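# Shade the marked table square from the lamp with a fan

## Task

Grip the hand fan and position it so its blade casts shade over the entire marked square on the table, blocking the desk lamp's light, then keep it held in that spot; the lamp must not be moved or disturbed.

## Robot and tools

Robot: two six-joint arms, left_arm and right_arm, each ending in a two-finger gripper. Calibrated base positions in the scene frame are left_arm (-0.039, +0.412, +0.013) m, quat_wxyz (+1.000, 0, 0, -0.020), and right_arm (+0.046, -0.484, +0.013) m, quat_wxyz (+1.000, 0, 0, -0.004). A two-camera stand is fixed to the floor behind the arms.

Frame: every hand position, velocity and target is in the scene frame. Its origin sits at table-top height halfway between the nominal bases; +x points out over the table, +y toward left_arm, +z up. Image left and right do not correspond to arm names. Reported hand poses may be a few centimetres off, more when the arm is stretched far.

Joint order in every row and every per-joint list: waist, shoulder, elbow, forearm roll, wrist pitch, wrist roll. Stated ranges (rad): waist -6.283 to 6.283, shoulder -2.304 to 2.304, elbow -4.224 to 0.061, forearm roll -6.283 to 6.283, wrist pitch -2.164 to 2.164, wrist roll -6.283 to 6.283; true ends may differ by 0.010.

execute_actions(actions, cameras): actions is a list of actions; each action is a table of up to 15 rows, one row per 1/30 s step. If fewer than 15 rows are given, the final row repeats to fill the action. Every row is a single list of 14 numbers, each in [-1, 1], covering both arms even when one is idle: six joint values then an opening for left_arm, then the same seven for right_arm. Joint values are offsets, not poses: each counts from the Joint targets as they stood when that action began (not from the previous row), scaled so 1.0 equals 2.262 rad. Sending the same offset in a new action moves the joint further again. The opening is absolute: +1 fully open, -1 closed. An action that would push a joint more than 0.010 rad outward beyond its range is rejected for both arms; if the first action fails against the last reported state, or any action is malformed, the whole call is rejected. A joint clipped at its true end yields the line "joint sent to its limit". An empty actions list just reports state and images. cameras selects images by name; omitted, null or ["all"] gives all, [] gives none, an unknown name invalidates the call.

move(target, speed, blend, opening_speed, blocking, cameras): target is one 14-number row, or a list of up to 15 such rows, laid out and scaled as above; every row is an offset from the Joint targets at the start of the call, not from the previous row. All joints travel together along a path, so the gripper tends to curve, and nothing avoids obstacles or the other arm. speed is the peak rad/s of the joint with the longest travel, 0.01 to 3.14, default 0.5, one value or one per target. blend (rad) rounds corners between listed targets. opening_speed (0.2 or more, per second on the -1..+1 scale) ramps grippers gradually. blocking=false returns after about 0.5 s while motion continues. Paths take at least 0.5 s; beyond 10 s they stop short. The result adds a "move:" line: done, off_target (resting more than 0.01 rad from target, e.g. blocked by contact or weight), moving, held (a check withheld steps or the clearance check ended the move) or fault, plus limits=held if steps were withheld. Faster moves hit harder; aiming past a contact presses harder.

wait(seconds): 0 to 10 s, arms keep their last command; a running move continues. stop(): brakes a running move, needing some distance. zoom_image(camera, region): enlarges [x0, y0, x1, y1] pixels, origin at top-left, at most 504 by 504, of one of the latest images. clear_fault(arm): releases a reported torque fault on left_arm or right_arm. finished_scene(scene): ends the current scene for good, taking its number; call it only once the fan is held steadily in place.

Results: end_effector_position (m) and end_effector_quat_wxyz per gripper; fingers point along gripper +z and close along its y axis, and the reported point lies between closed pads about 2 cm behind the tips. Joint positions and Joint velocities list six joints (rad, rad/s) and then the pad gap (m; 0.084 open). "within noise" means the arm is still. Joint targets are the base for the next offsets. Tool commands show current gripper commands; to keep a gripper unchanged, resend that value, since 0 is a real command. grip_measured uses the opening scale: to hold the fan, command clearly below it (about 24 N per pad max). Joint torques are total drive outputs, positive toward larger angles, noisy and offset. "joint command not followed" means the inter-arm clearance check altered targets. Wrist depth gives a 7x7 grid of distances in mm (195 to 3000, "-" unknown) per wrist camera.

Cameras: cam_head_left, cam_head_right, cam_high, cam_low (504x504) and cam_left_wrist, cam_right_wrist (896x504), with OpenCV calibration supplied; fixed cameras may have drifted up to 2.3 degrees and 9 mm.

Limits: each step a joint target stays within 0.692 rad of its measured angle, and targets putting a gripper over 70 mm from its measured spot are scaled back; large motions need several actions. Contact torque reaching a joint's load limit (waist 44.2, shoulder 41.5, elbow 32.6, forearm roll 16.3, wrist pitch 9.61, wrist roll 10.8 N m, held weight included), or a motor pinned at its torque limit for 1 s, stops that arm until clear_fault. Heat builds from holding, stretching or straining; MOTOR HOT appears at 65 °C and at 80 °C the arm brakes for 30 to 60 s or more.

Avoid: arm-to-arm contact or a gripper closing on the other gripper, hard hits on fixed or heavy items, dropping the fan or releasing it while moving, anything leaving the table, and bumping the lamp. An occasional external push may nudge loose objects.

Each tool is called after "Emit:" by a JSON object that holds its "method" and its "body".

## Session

Emit:
{"method": "execute_actions", "body": {"actions": []}}

Emit:
{"method": "zoom_image", "body": {"camera": "cam_low", "region": [80, 60, 340, 360]}}

Emit:
{"method": "zoom_image", "body": {"camera": "cam_head_left", "region": [100, 120, 480, 480]}}

Scene clock: 0.00 s.
left_arm: end_effector_position=(+0.3592, -0.0062, +0.1911) grip_measured=+1.00 end_effector_quat_wxyz=(-0.003, -0.432, +0.790, -0.436) | right_arm: end_effector_position=(+0.5495, -0.5709, +0.2885) grip_measured=+1.00 end_effector_quat_wxyz=(+0.208, +0.784, -0.376, +0.447)
Joint positions: left_arm=[-0.643 -0.434 -0.634 0.474 0.72 0.949 0.084] | right_arm=[0.21 -0.22 -0.588 -1.816 -0.898 2.733 0.084]
Joint velocities: within noise
Joint torques (N m): no reading
Wrist depth (mm): cam_left_wrist=[2533 - 788 622 490 399 339 / 2268 2779 748 574 465 366 322 / 2041 2311 689 530 423 350 291 / 1868 2088 618 488 397 331 289 / 1698 1965 575 462 380 320 275 / 1560 1782 528 430 357 304 267 / 1461 1651 498 403 339 296 265] | cam_right_wrist=[1128 1325 1611 2017 2629 2422 1549 / 1169 1381 1686 2170 2817 2544 2295 / 1219 1449 1799 2367 2646 2075 1882 / 1269 1505 1873 2200 2217 2119 1861 / 1307 1575 1829 1897 1913 1911 1922 / 1376 1558 1621 1609 1615 1628 1630 / 1386 1395 1408 510 1408 1416 1419]
Joint targets: left_arm=[-0.643 -0.434 -0.634 0.474 0.720 0.949] | right_arm=[0.210 -0.220 -0.588 -1.816 -0.898 2.733]
Tool commands: left_gripper/opening=+1.0 right_gripper/opening=+1.0
camera_calibration:
cam_left_wrist: T_world_to_cam=[[-0.703507, 0.236421, -0.670211, 0.41351], [0.608631, 0.687336, -0.396406, -0.0725773], [0.366941, -0.686785, -0.627439, 0.112449], [0, 0, 0, 1]] pos_world=[0.293818, 0.0293507, 0.318924]
cam_right_wrist: T_world_to_cam=[[-0.783677, -0.621131, 0.00679588, 0.105697], [-0.325091, 0.400795, -0.856551, 0.7206], [0.529306, -0.673469, -0.516018, -0.402452], [0, 0, 0, 1]] pos_world=[0.530114, -0.4942, 0.40884]

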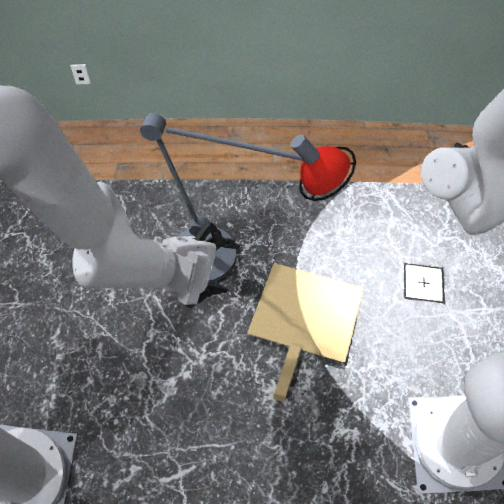

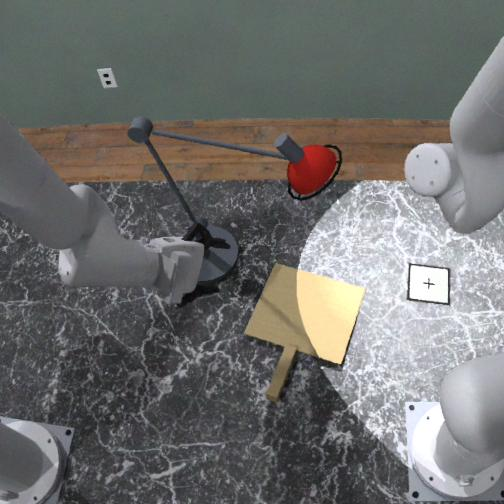

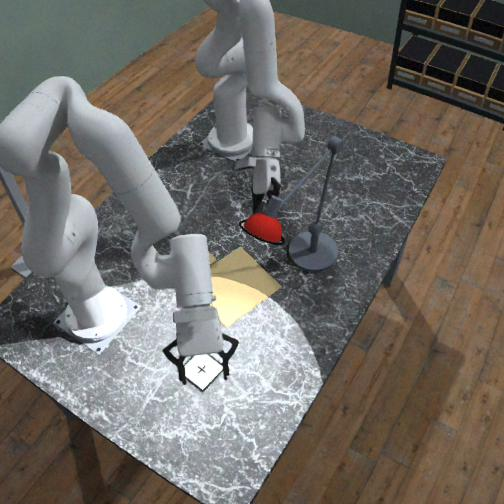

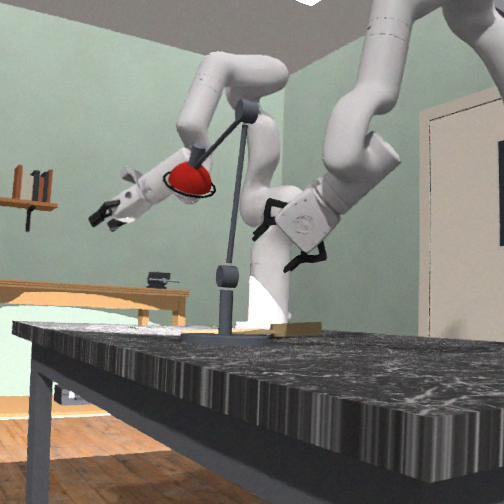

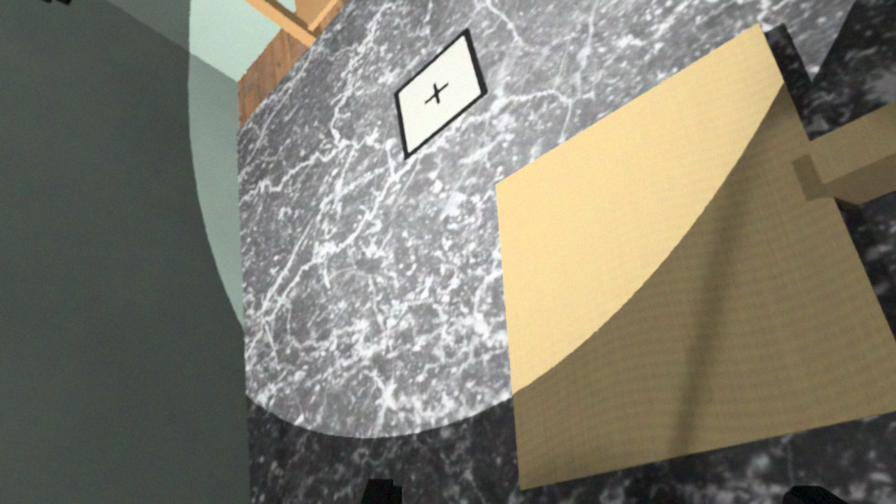

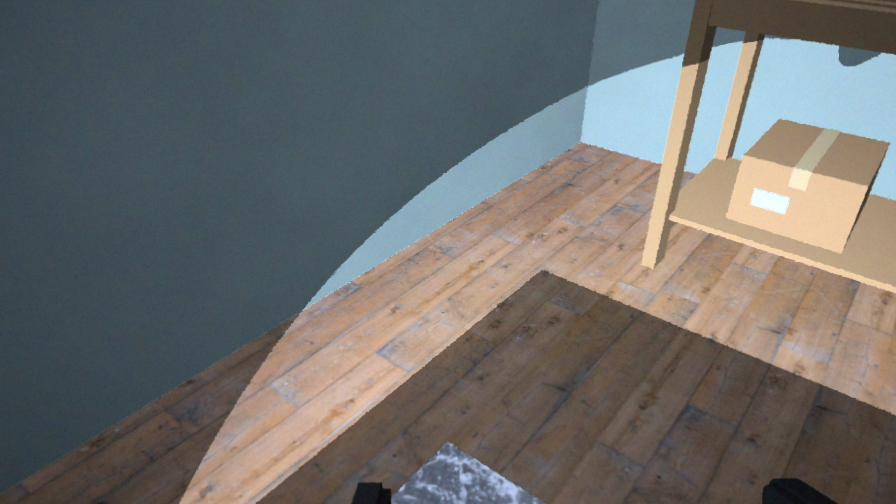

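Scaled by 1.680 from the camera's 504x504 image, which has a finer 720x720 frame.

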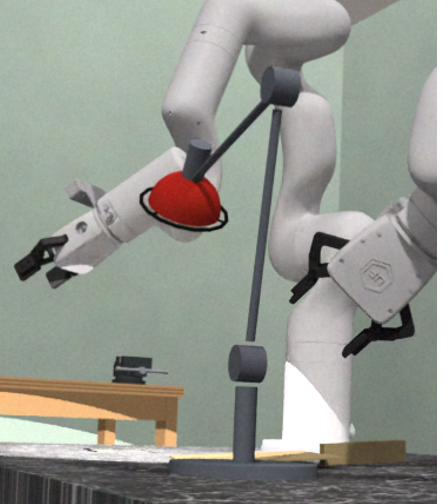

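Scaled by 1.326 from the camera's 504x504 image, which has a finer 720x720 frame.

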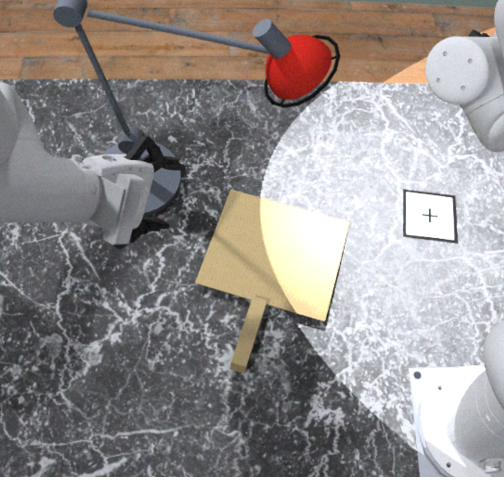

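Emit:
{"method": "move", "body": {"target": [[0,0.1326,0.1326,0,0,0,1, 0,0.0534,0.0558,0.8028,0.2368,-0.5788,1],[0,0.1326,0.1326,0,0,0,1, 0.4049,-0.0404,-0.0255,0.8028,0.2492,-0.5788,1]], "speed": [1.2,0.9], "blend": 0.08}}

Scene clock: 28.23 s.
left_arm: end_effector_position=(+0.2724, +0.0644, +0.2237) grip_measured=+1.00 end_effector_quat_wxyz=(-0.003, -0.432, +0.790, -0.436) | right_arm: end_effector_position=(+0.2215, -0.1239, +0.1504) grip_measured=+1.00 end_effector_quat_wxyz=(+0.000, +0.988, -0.153, +0.000)
Joint positions: left_arm=[-0.643 -0.134 -0.334 0.474 0.72 0.949 0.084] | right_arm=[1.126 -0.311 -0.646 0 -0.334 1.424 0.084]
Joint velocities: within noise
Joint torques (N m): left_arm=[0.14 31.74 -12.13 0.22 1.73 -0.12] | right_arm=[3.65 16.85 -17.61 0.51 0.45 0.22]
Wrist depth (mm): cam_left_wrist=[2617 - - 201 309 436 373 / 2398 - 887 202 441 417 344 / 2139 2476 767 580 427 368 336 / 1960 2254 686 538 434 377 325 / 1795 2063 644 509 415 363 315 / 1663 1859 588 475 393 345 304 / 1541 1729 554 447 388 333 295] | cam_right_wrist=[272 273 267 269 271 273 283 / 272 273 265 267 269 271 283 / 272 274 263 265 267 269 283 / 271 274 262 263 265 267 284 / 272 274 275 263 265 281 283 / 272 274 276 277 280 282 284 / 272 274 276 278 280 281 284]
Joint targets: left_arm=[-0.643 -0.134 -0.334 0.474 0.720 0.949] | right_arm=[1.126 -0.311 -0.646 0.000 -0.334 1.424]
move: done
camera_calibration:
cam_left_wrist: T_world_to_cam=[[-0.703507, 0.236421, -0.670211, 0.35767], [0.608631, 0.687336, -0.396406, -0.0553116], [0.366941, -0.686785, -0.627439, 0.213304], [0, 0, 0, 1]] pos_world=[0.207018, 0.0999507, 0.351624]
cam_right_wrist: T_world_to_cam=[[-0.294918, -0.955349, 0.0182075, -0.0241553], [-0.955485, 0.295022, 0.00323241, 0.313707], [-0.00845969, -0.0164437, -0.999829, 0.274336], [0, 0, 0, 1]] pos_world=[0.294939, -0.111116, 0.273715]

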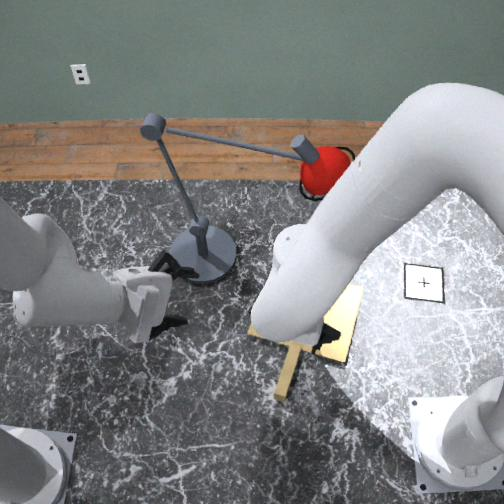

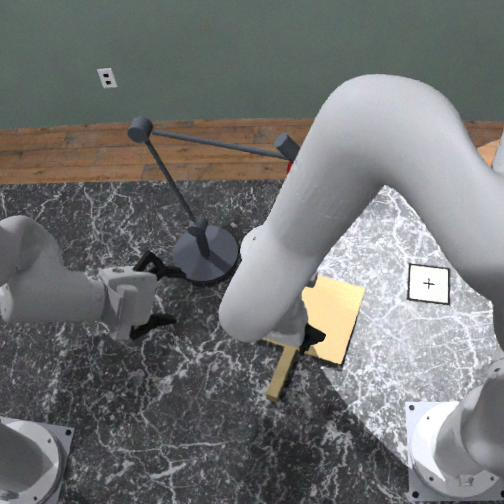

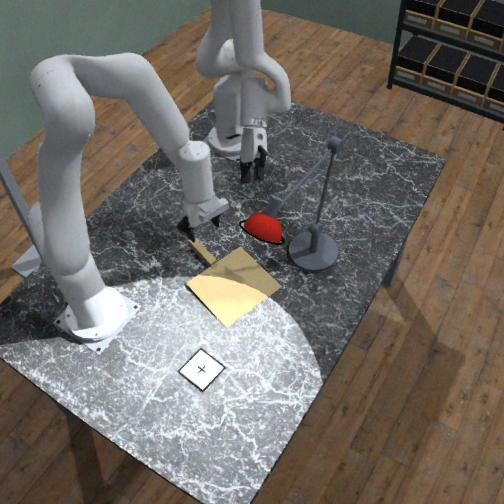

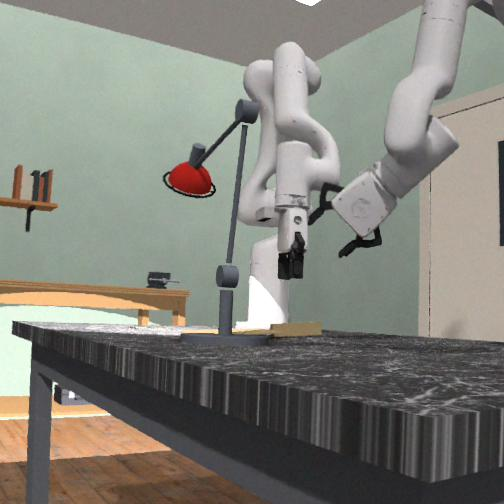

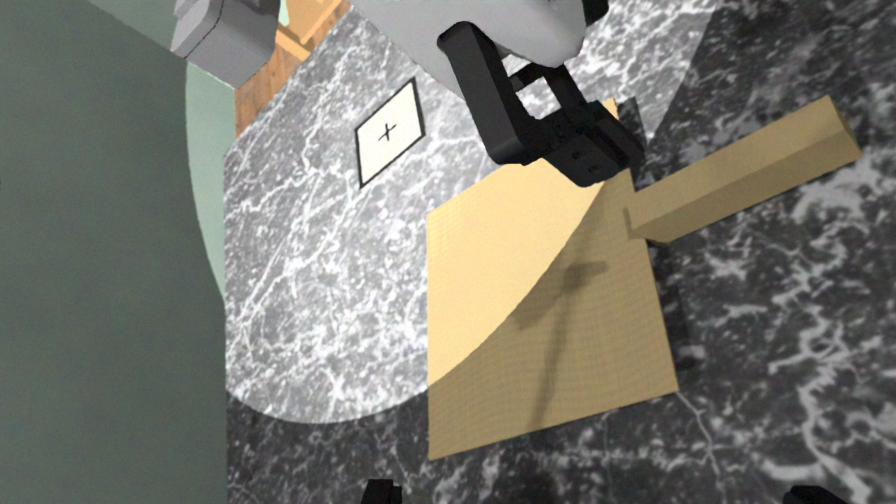

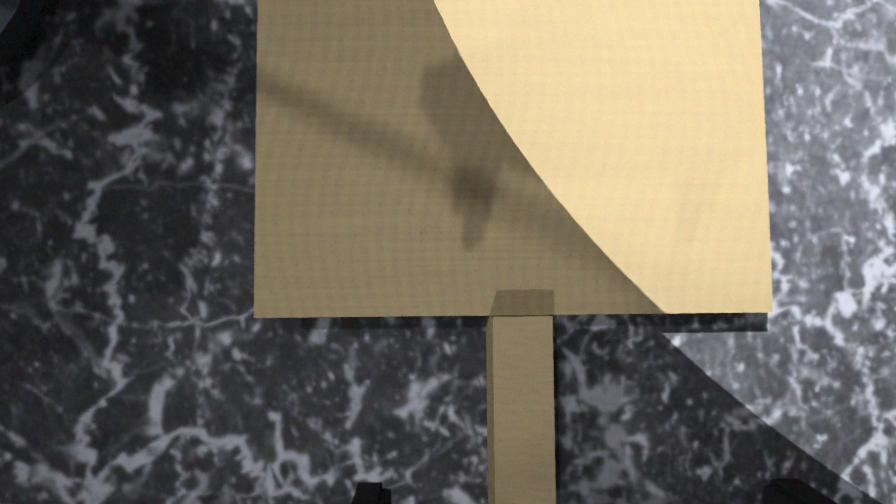

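Emit:
{"method": "move", "body": {"target": [[0,0,0,0,0,0,1, -0.0006,-0.0766,0.0012,0,0.0778,-0.0006,1],[0,0,0,0,0,0,1, -0.0006,-0.1428,-0.0115,0,0.1312,-0.0006,1]], "speed": [0.3,0.15], "blend": 0.03, "cameras": ["cam_right_wrist","cam_low"]}}

Emit:
{"method": "move", "body": {"target": [0,0,0,0,0,0,1, 0,0,0,0,0,0,-1], "opening_speed": 1.0, "cameras": ["cam_right_wrist"]}}

Scene clock: 39.20 s.
left_arm: end_effector_position=(+0.2724, +0.0644, +0.2237) grip_measured=+1.00 end_effector_quat_wxyz=(-0.003, -0.432, +0.790, -0.436) | right_arm: end_effector_position=(+0.2201, -0.1277, +0.0265) grip_measured=+1.00 end_effector_quat_wxyz=(+0.000, +0.988, -0.153, +0.000)
Joint positions: left_arm=[-0.643 -0.134 -0.334 0.474 0.72 0.949 0.084] | right_arm=[1.125 -0.634 -0.672 0 -0.037 1.423 0.084]
Joint velocities: within noise
Joint torques (N m): left_arm=[0.73 28.84 -15.09 -0.07 1.82 -0.17] | right_arm=[-2.8 21.64 -12.45 0.45 0.42 -0.13]
Wrist depth (mm): cam_left_wrist=[2646 - - 217 228 428 372 / 2365 - 857 252 249 386 343 / 2154 2417 760 590 287 309 336 / 1942 2242 685 538 439 323 325 / 1818 2054 643 509 415 362 315 / 1658 1828 589 474 392 345 305 / 1529 1730 554 448 388 332 295] | cam_right_wrist=[- - - - - - - / - - - - - - - / - - - - - - - / - - - - - - - / - - - - - - - / - - - - - - - / - - - - - - -]
Joint targets: left_arm=[-0.643 -0.134 -0.334 0.474 0.720 0.949] | right_arm=[1.125 -0.634 -0.672 0.000 -0.037 1.423]
move: done
camera_calibration:
cam_right_wrist: T_world_to_cam=[[-0.294797, -0.955384, 0.0183318, -0.0260002], [-0.955522, 0.294903, 0.00330056, 0.313877], [-0.00855941, -0.0165435, -0.999827, 0.1503], [0, 0, 0, 1]] pos_world=[0.293538, -0.114917, 0.149715]
Images, in order (width x height): cam_low 504x504, cam_right_wrist 896x504.

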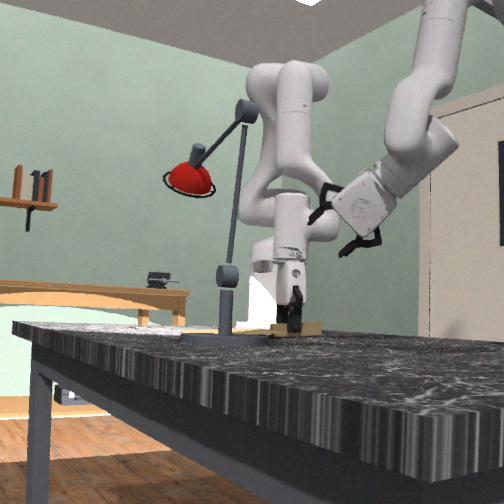

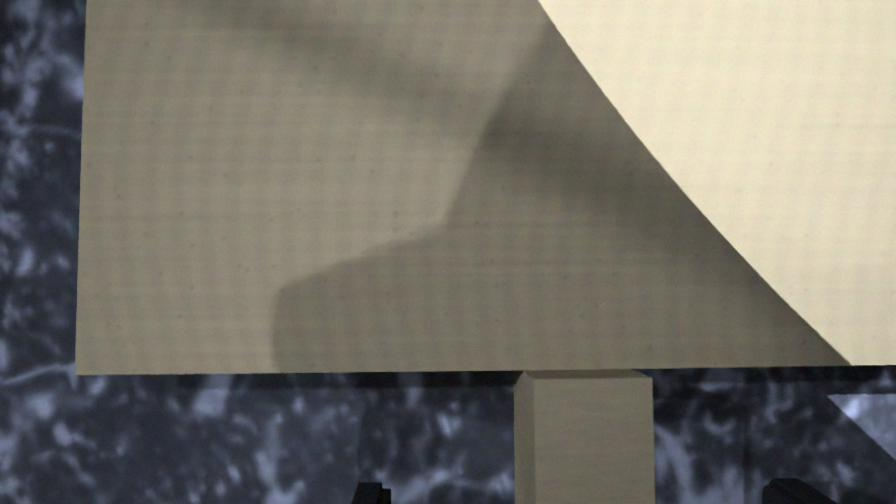

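Scene clock: 41.40 s.
left_arm: end_effector_position=(+0.2724, +0.0644, +0.2237) grip_measured=+1.00 end_effector_quat_wxyz=(-0.003, -0.432, +0.790, -0.436) | right_arm: end_effector_position=(+0.2201, -0.1278, +0.0264) grip_measured=-0.46 end_effector_quat_wxyz=(+0.000, +0.988, -0.153, +0.000)
Joint positions: left_arm=[-0.643 -0.134 -0.334 0.474 0.72 0.949 0.084] | right_arm=[1.125 -0.634 -0.672 0 -0.037 1.423 0.024]
Joint velocities: within noise
Joint torques (N m): left_arm=[0.38 26.06 -16.3 -0.08 1.85 -0.19] | right_arm=[-2.05 20.78 -9.75 0.44 0.27 0.12]
Wrist depth (mm): cam_left_wrist=[2635 - - 217 227 428 372 / 2364 - 856 252 249 386 345 / 2129 2451 769 589 286 316 335 / 1948 2245 688 536 433 362 325 / 1795 2044 643 508 414 363 315 / 1675 1859 589 474 391 346 305 / 1557 1735 552 448 388 333 295] | cam_right_wrist=[- - - - - - - / - - - - - - - / - - - - - - - / - - - - - - - / - - - - - - - / - - - - - - - / - - - - - - -]
Joint targets: left_arm=[-0.643 -0.134 -0.334 0.474 0.720 0.949] | right_arm=[1.125 -0.634 -0.672 0.000 -0.037 1.423]
move: done
camera_calibration:
cam_right_wrist: T_world_to_cam=[[-0.294705, -0.955411, 0.0184268, -0.0260434], [-0.95555, 0.294811, 0.00327269, 0.313879], [-0.0085592, -0.0166433, -0.999825, 0.150188], [0, 0, 0, 1]] pos_world=[0.293538, -0.114918, 0.149614]
Images, in order (width x height): cam_right_wrist 896x504.

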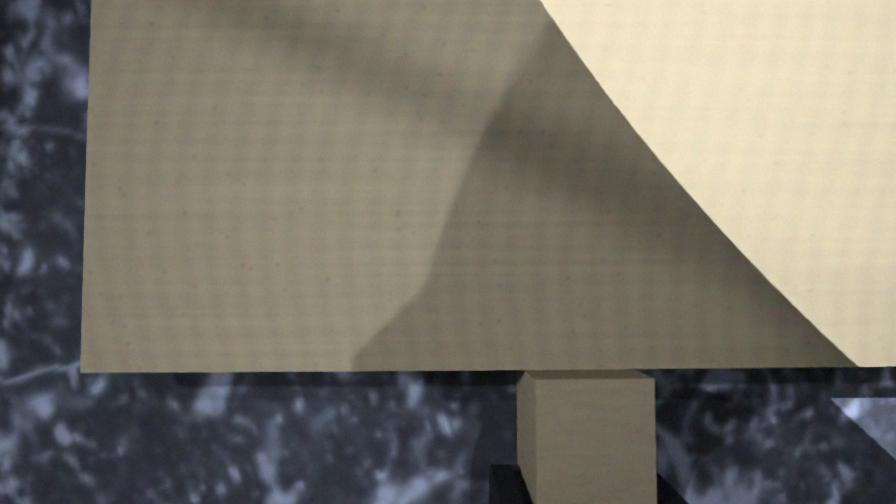

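Nearly identical grasp to scene 1.

Emit:
{"method": "move", "body": {"target": [[0,0,0,0,0,0,1, 0,0.0601,0.0119,0,-0.0481,0,-1],[0,0,0,0,0,0,1, -0.3595,0.1358,0.1533,0,0.0175,-0.4948,-1]], "speed": [0.15,0.7], "blend": 0.02}}

Scene clock: 45.67 s.
left_arm: end_effector_position=(+0.2724, +0.0644, +0.2237) grip_measured=+1.00 end_effector_quat_wxyz=(-0.003, -0.432, +0.790, -0.436) | right_arm: end_effector_position=(+0.3077, -0.4026, +0.0753) grip_measured=-0.46 end_effector_quat_wxyz=(+0.000, +1.000, +0.000, +0.000)
Joint positions: left_arm=[-0.643 -0.134 -0.334 0.474 0.72 0.949 0.084] | right_arm=[0.312 -0.327 -0.325 0 0.002 0.304 0.024]
Joint velocities: within noise
Joint torques (N m): left_arm=[0.27 23.6 -18.88 -0.07 1.72 -0.14] | right_arm=[-3.96 31.9 -5.96 0.37 0.57 -0.26]
Wrist depth (mm): cam_left_wrist=[2630 - 886 543 536 435 373 / 2402 - 693 587 506 416 358 / 2141 2464 644 562 473 393 340 / 1943 2229 639 544 451 379 325 / 1807 2061 624 514 430 362 315 / 1671 1857 592 479 405 350 304 / 1548 1726 553 450 387 334 295] | cam_right_wrist=[- - - - - - - / - - - - - - - / - - - - - - - / - - - - - - - / - - - - - - - / 201 202 203 - - 206 207 / 202 202 204 - - 206 207]
Joint targets: left_arm=[-0.643 -0.134 -0.334 0.474 0.720 0.949] | right_arm=[0.311 -0.327 -0.325 0.000 0.002 0.303]
move: done
camera_calibration:
cam_left_wrist: T_world_to_cam=[[-0.703507, 0.236421, -0.670211, 0.35767], [0.608631, 0.687336, -0.396406, -0.0553116], [0.366941, -0.686785, -0.627439, 0.213304], [0, 0, 0, 1]] pos_world=[0.207018, 0.0999507, 0.351624]
cam_right_wrist: T_world_to_cam=[[0.00673032, -0.999801, 0.018765, -0.374342], [-0.999973, -0.00667628, 0.00294117, 0.370777], [-0.0028153, -0.0187843, -0.99982, 0.192714], [0, 0, 0, 1]] pos_world=[0.373829, -0.368172, 0.198613]

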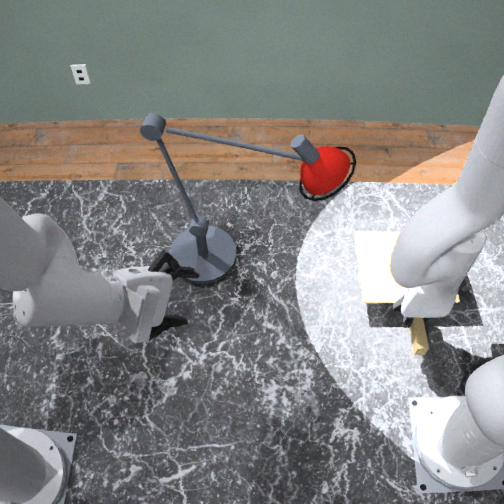

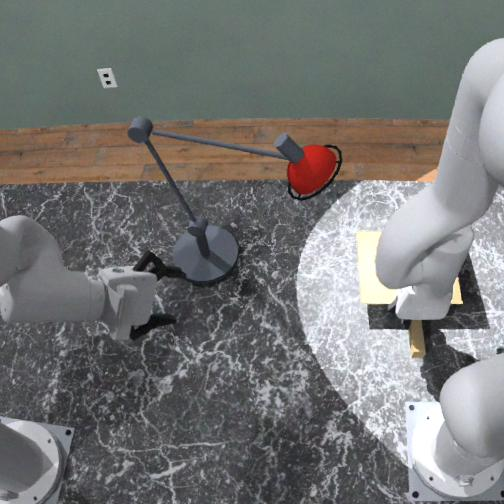

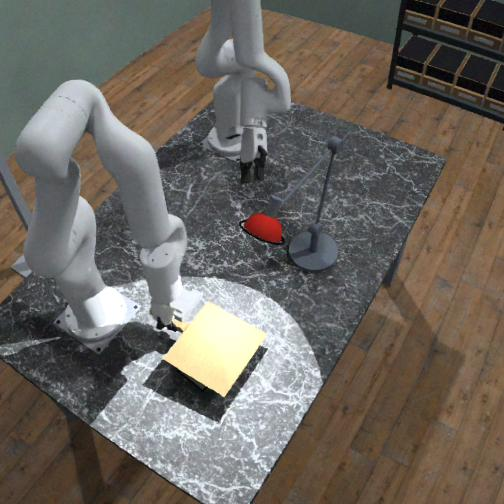

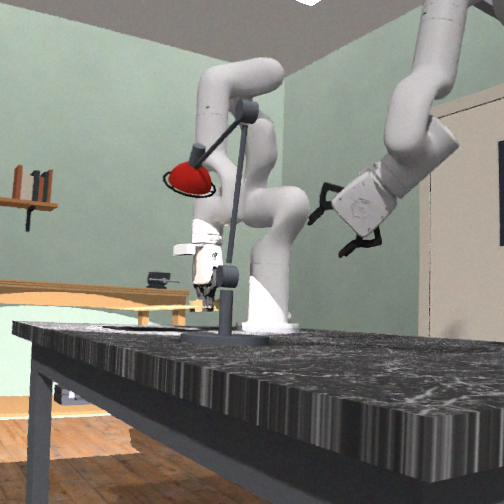

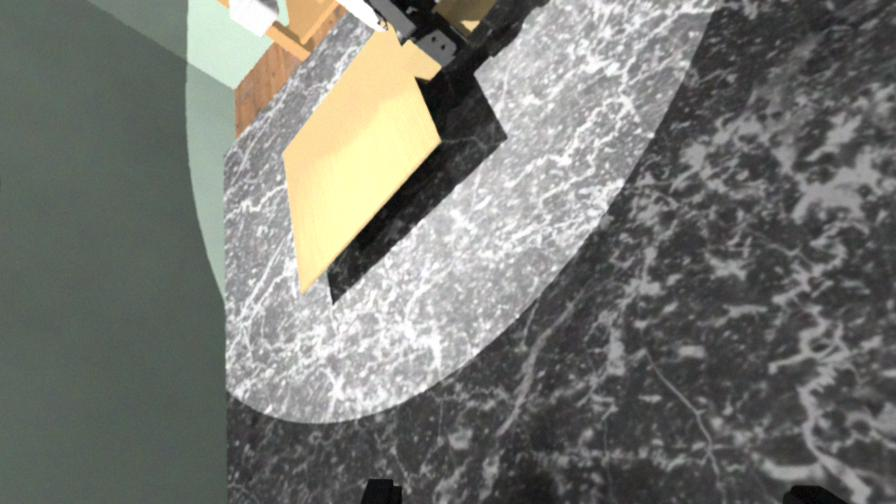

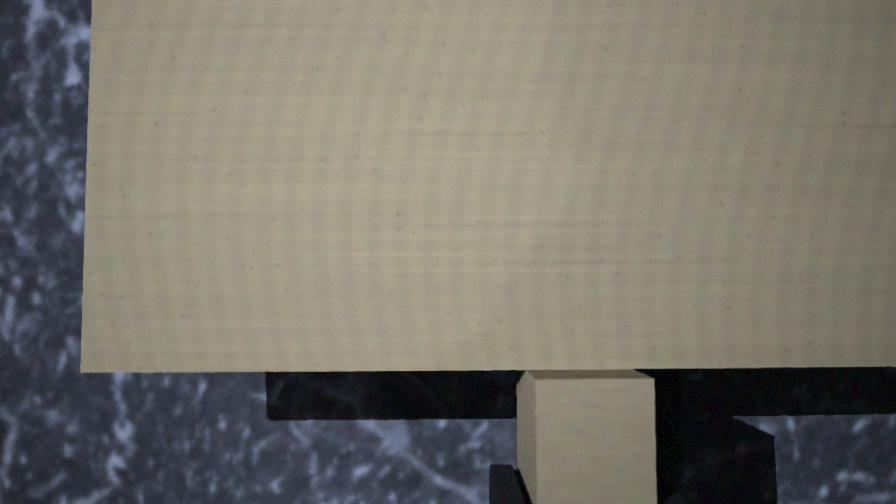

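Emit:
{"method": "finished_scene", "body": {"scene": 2}}

The scene is finished: the task was done.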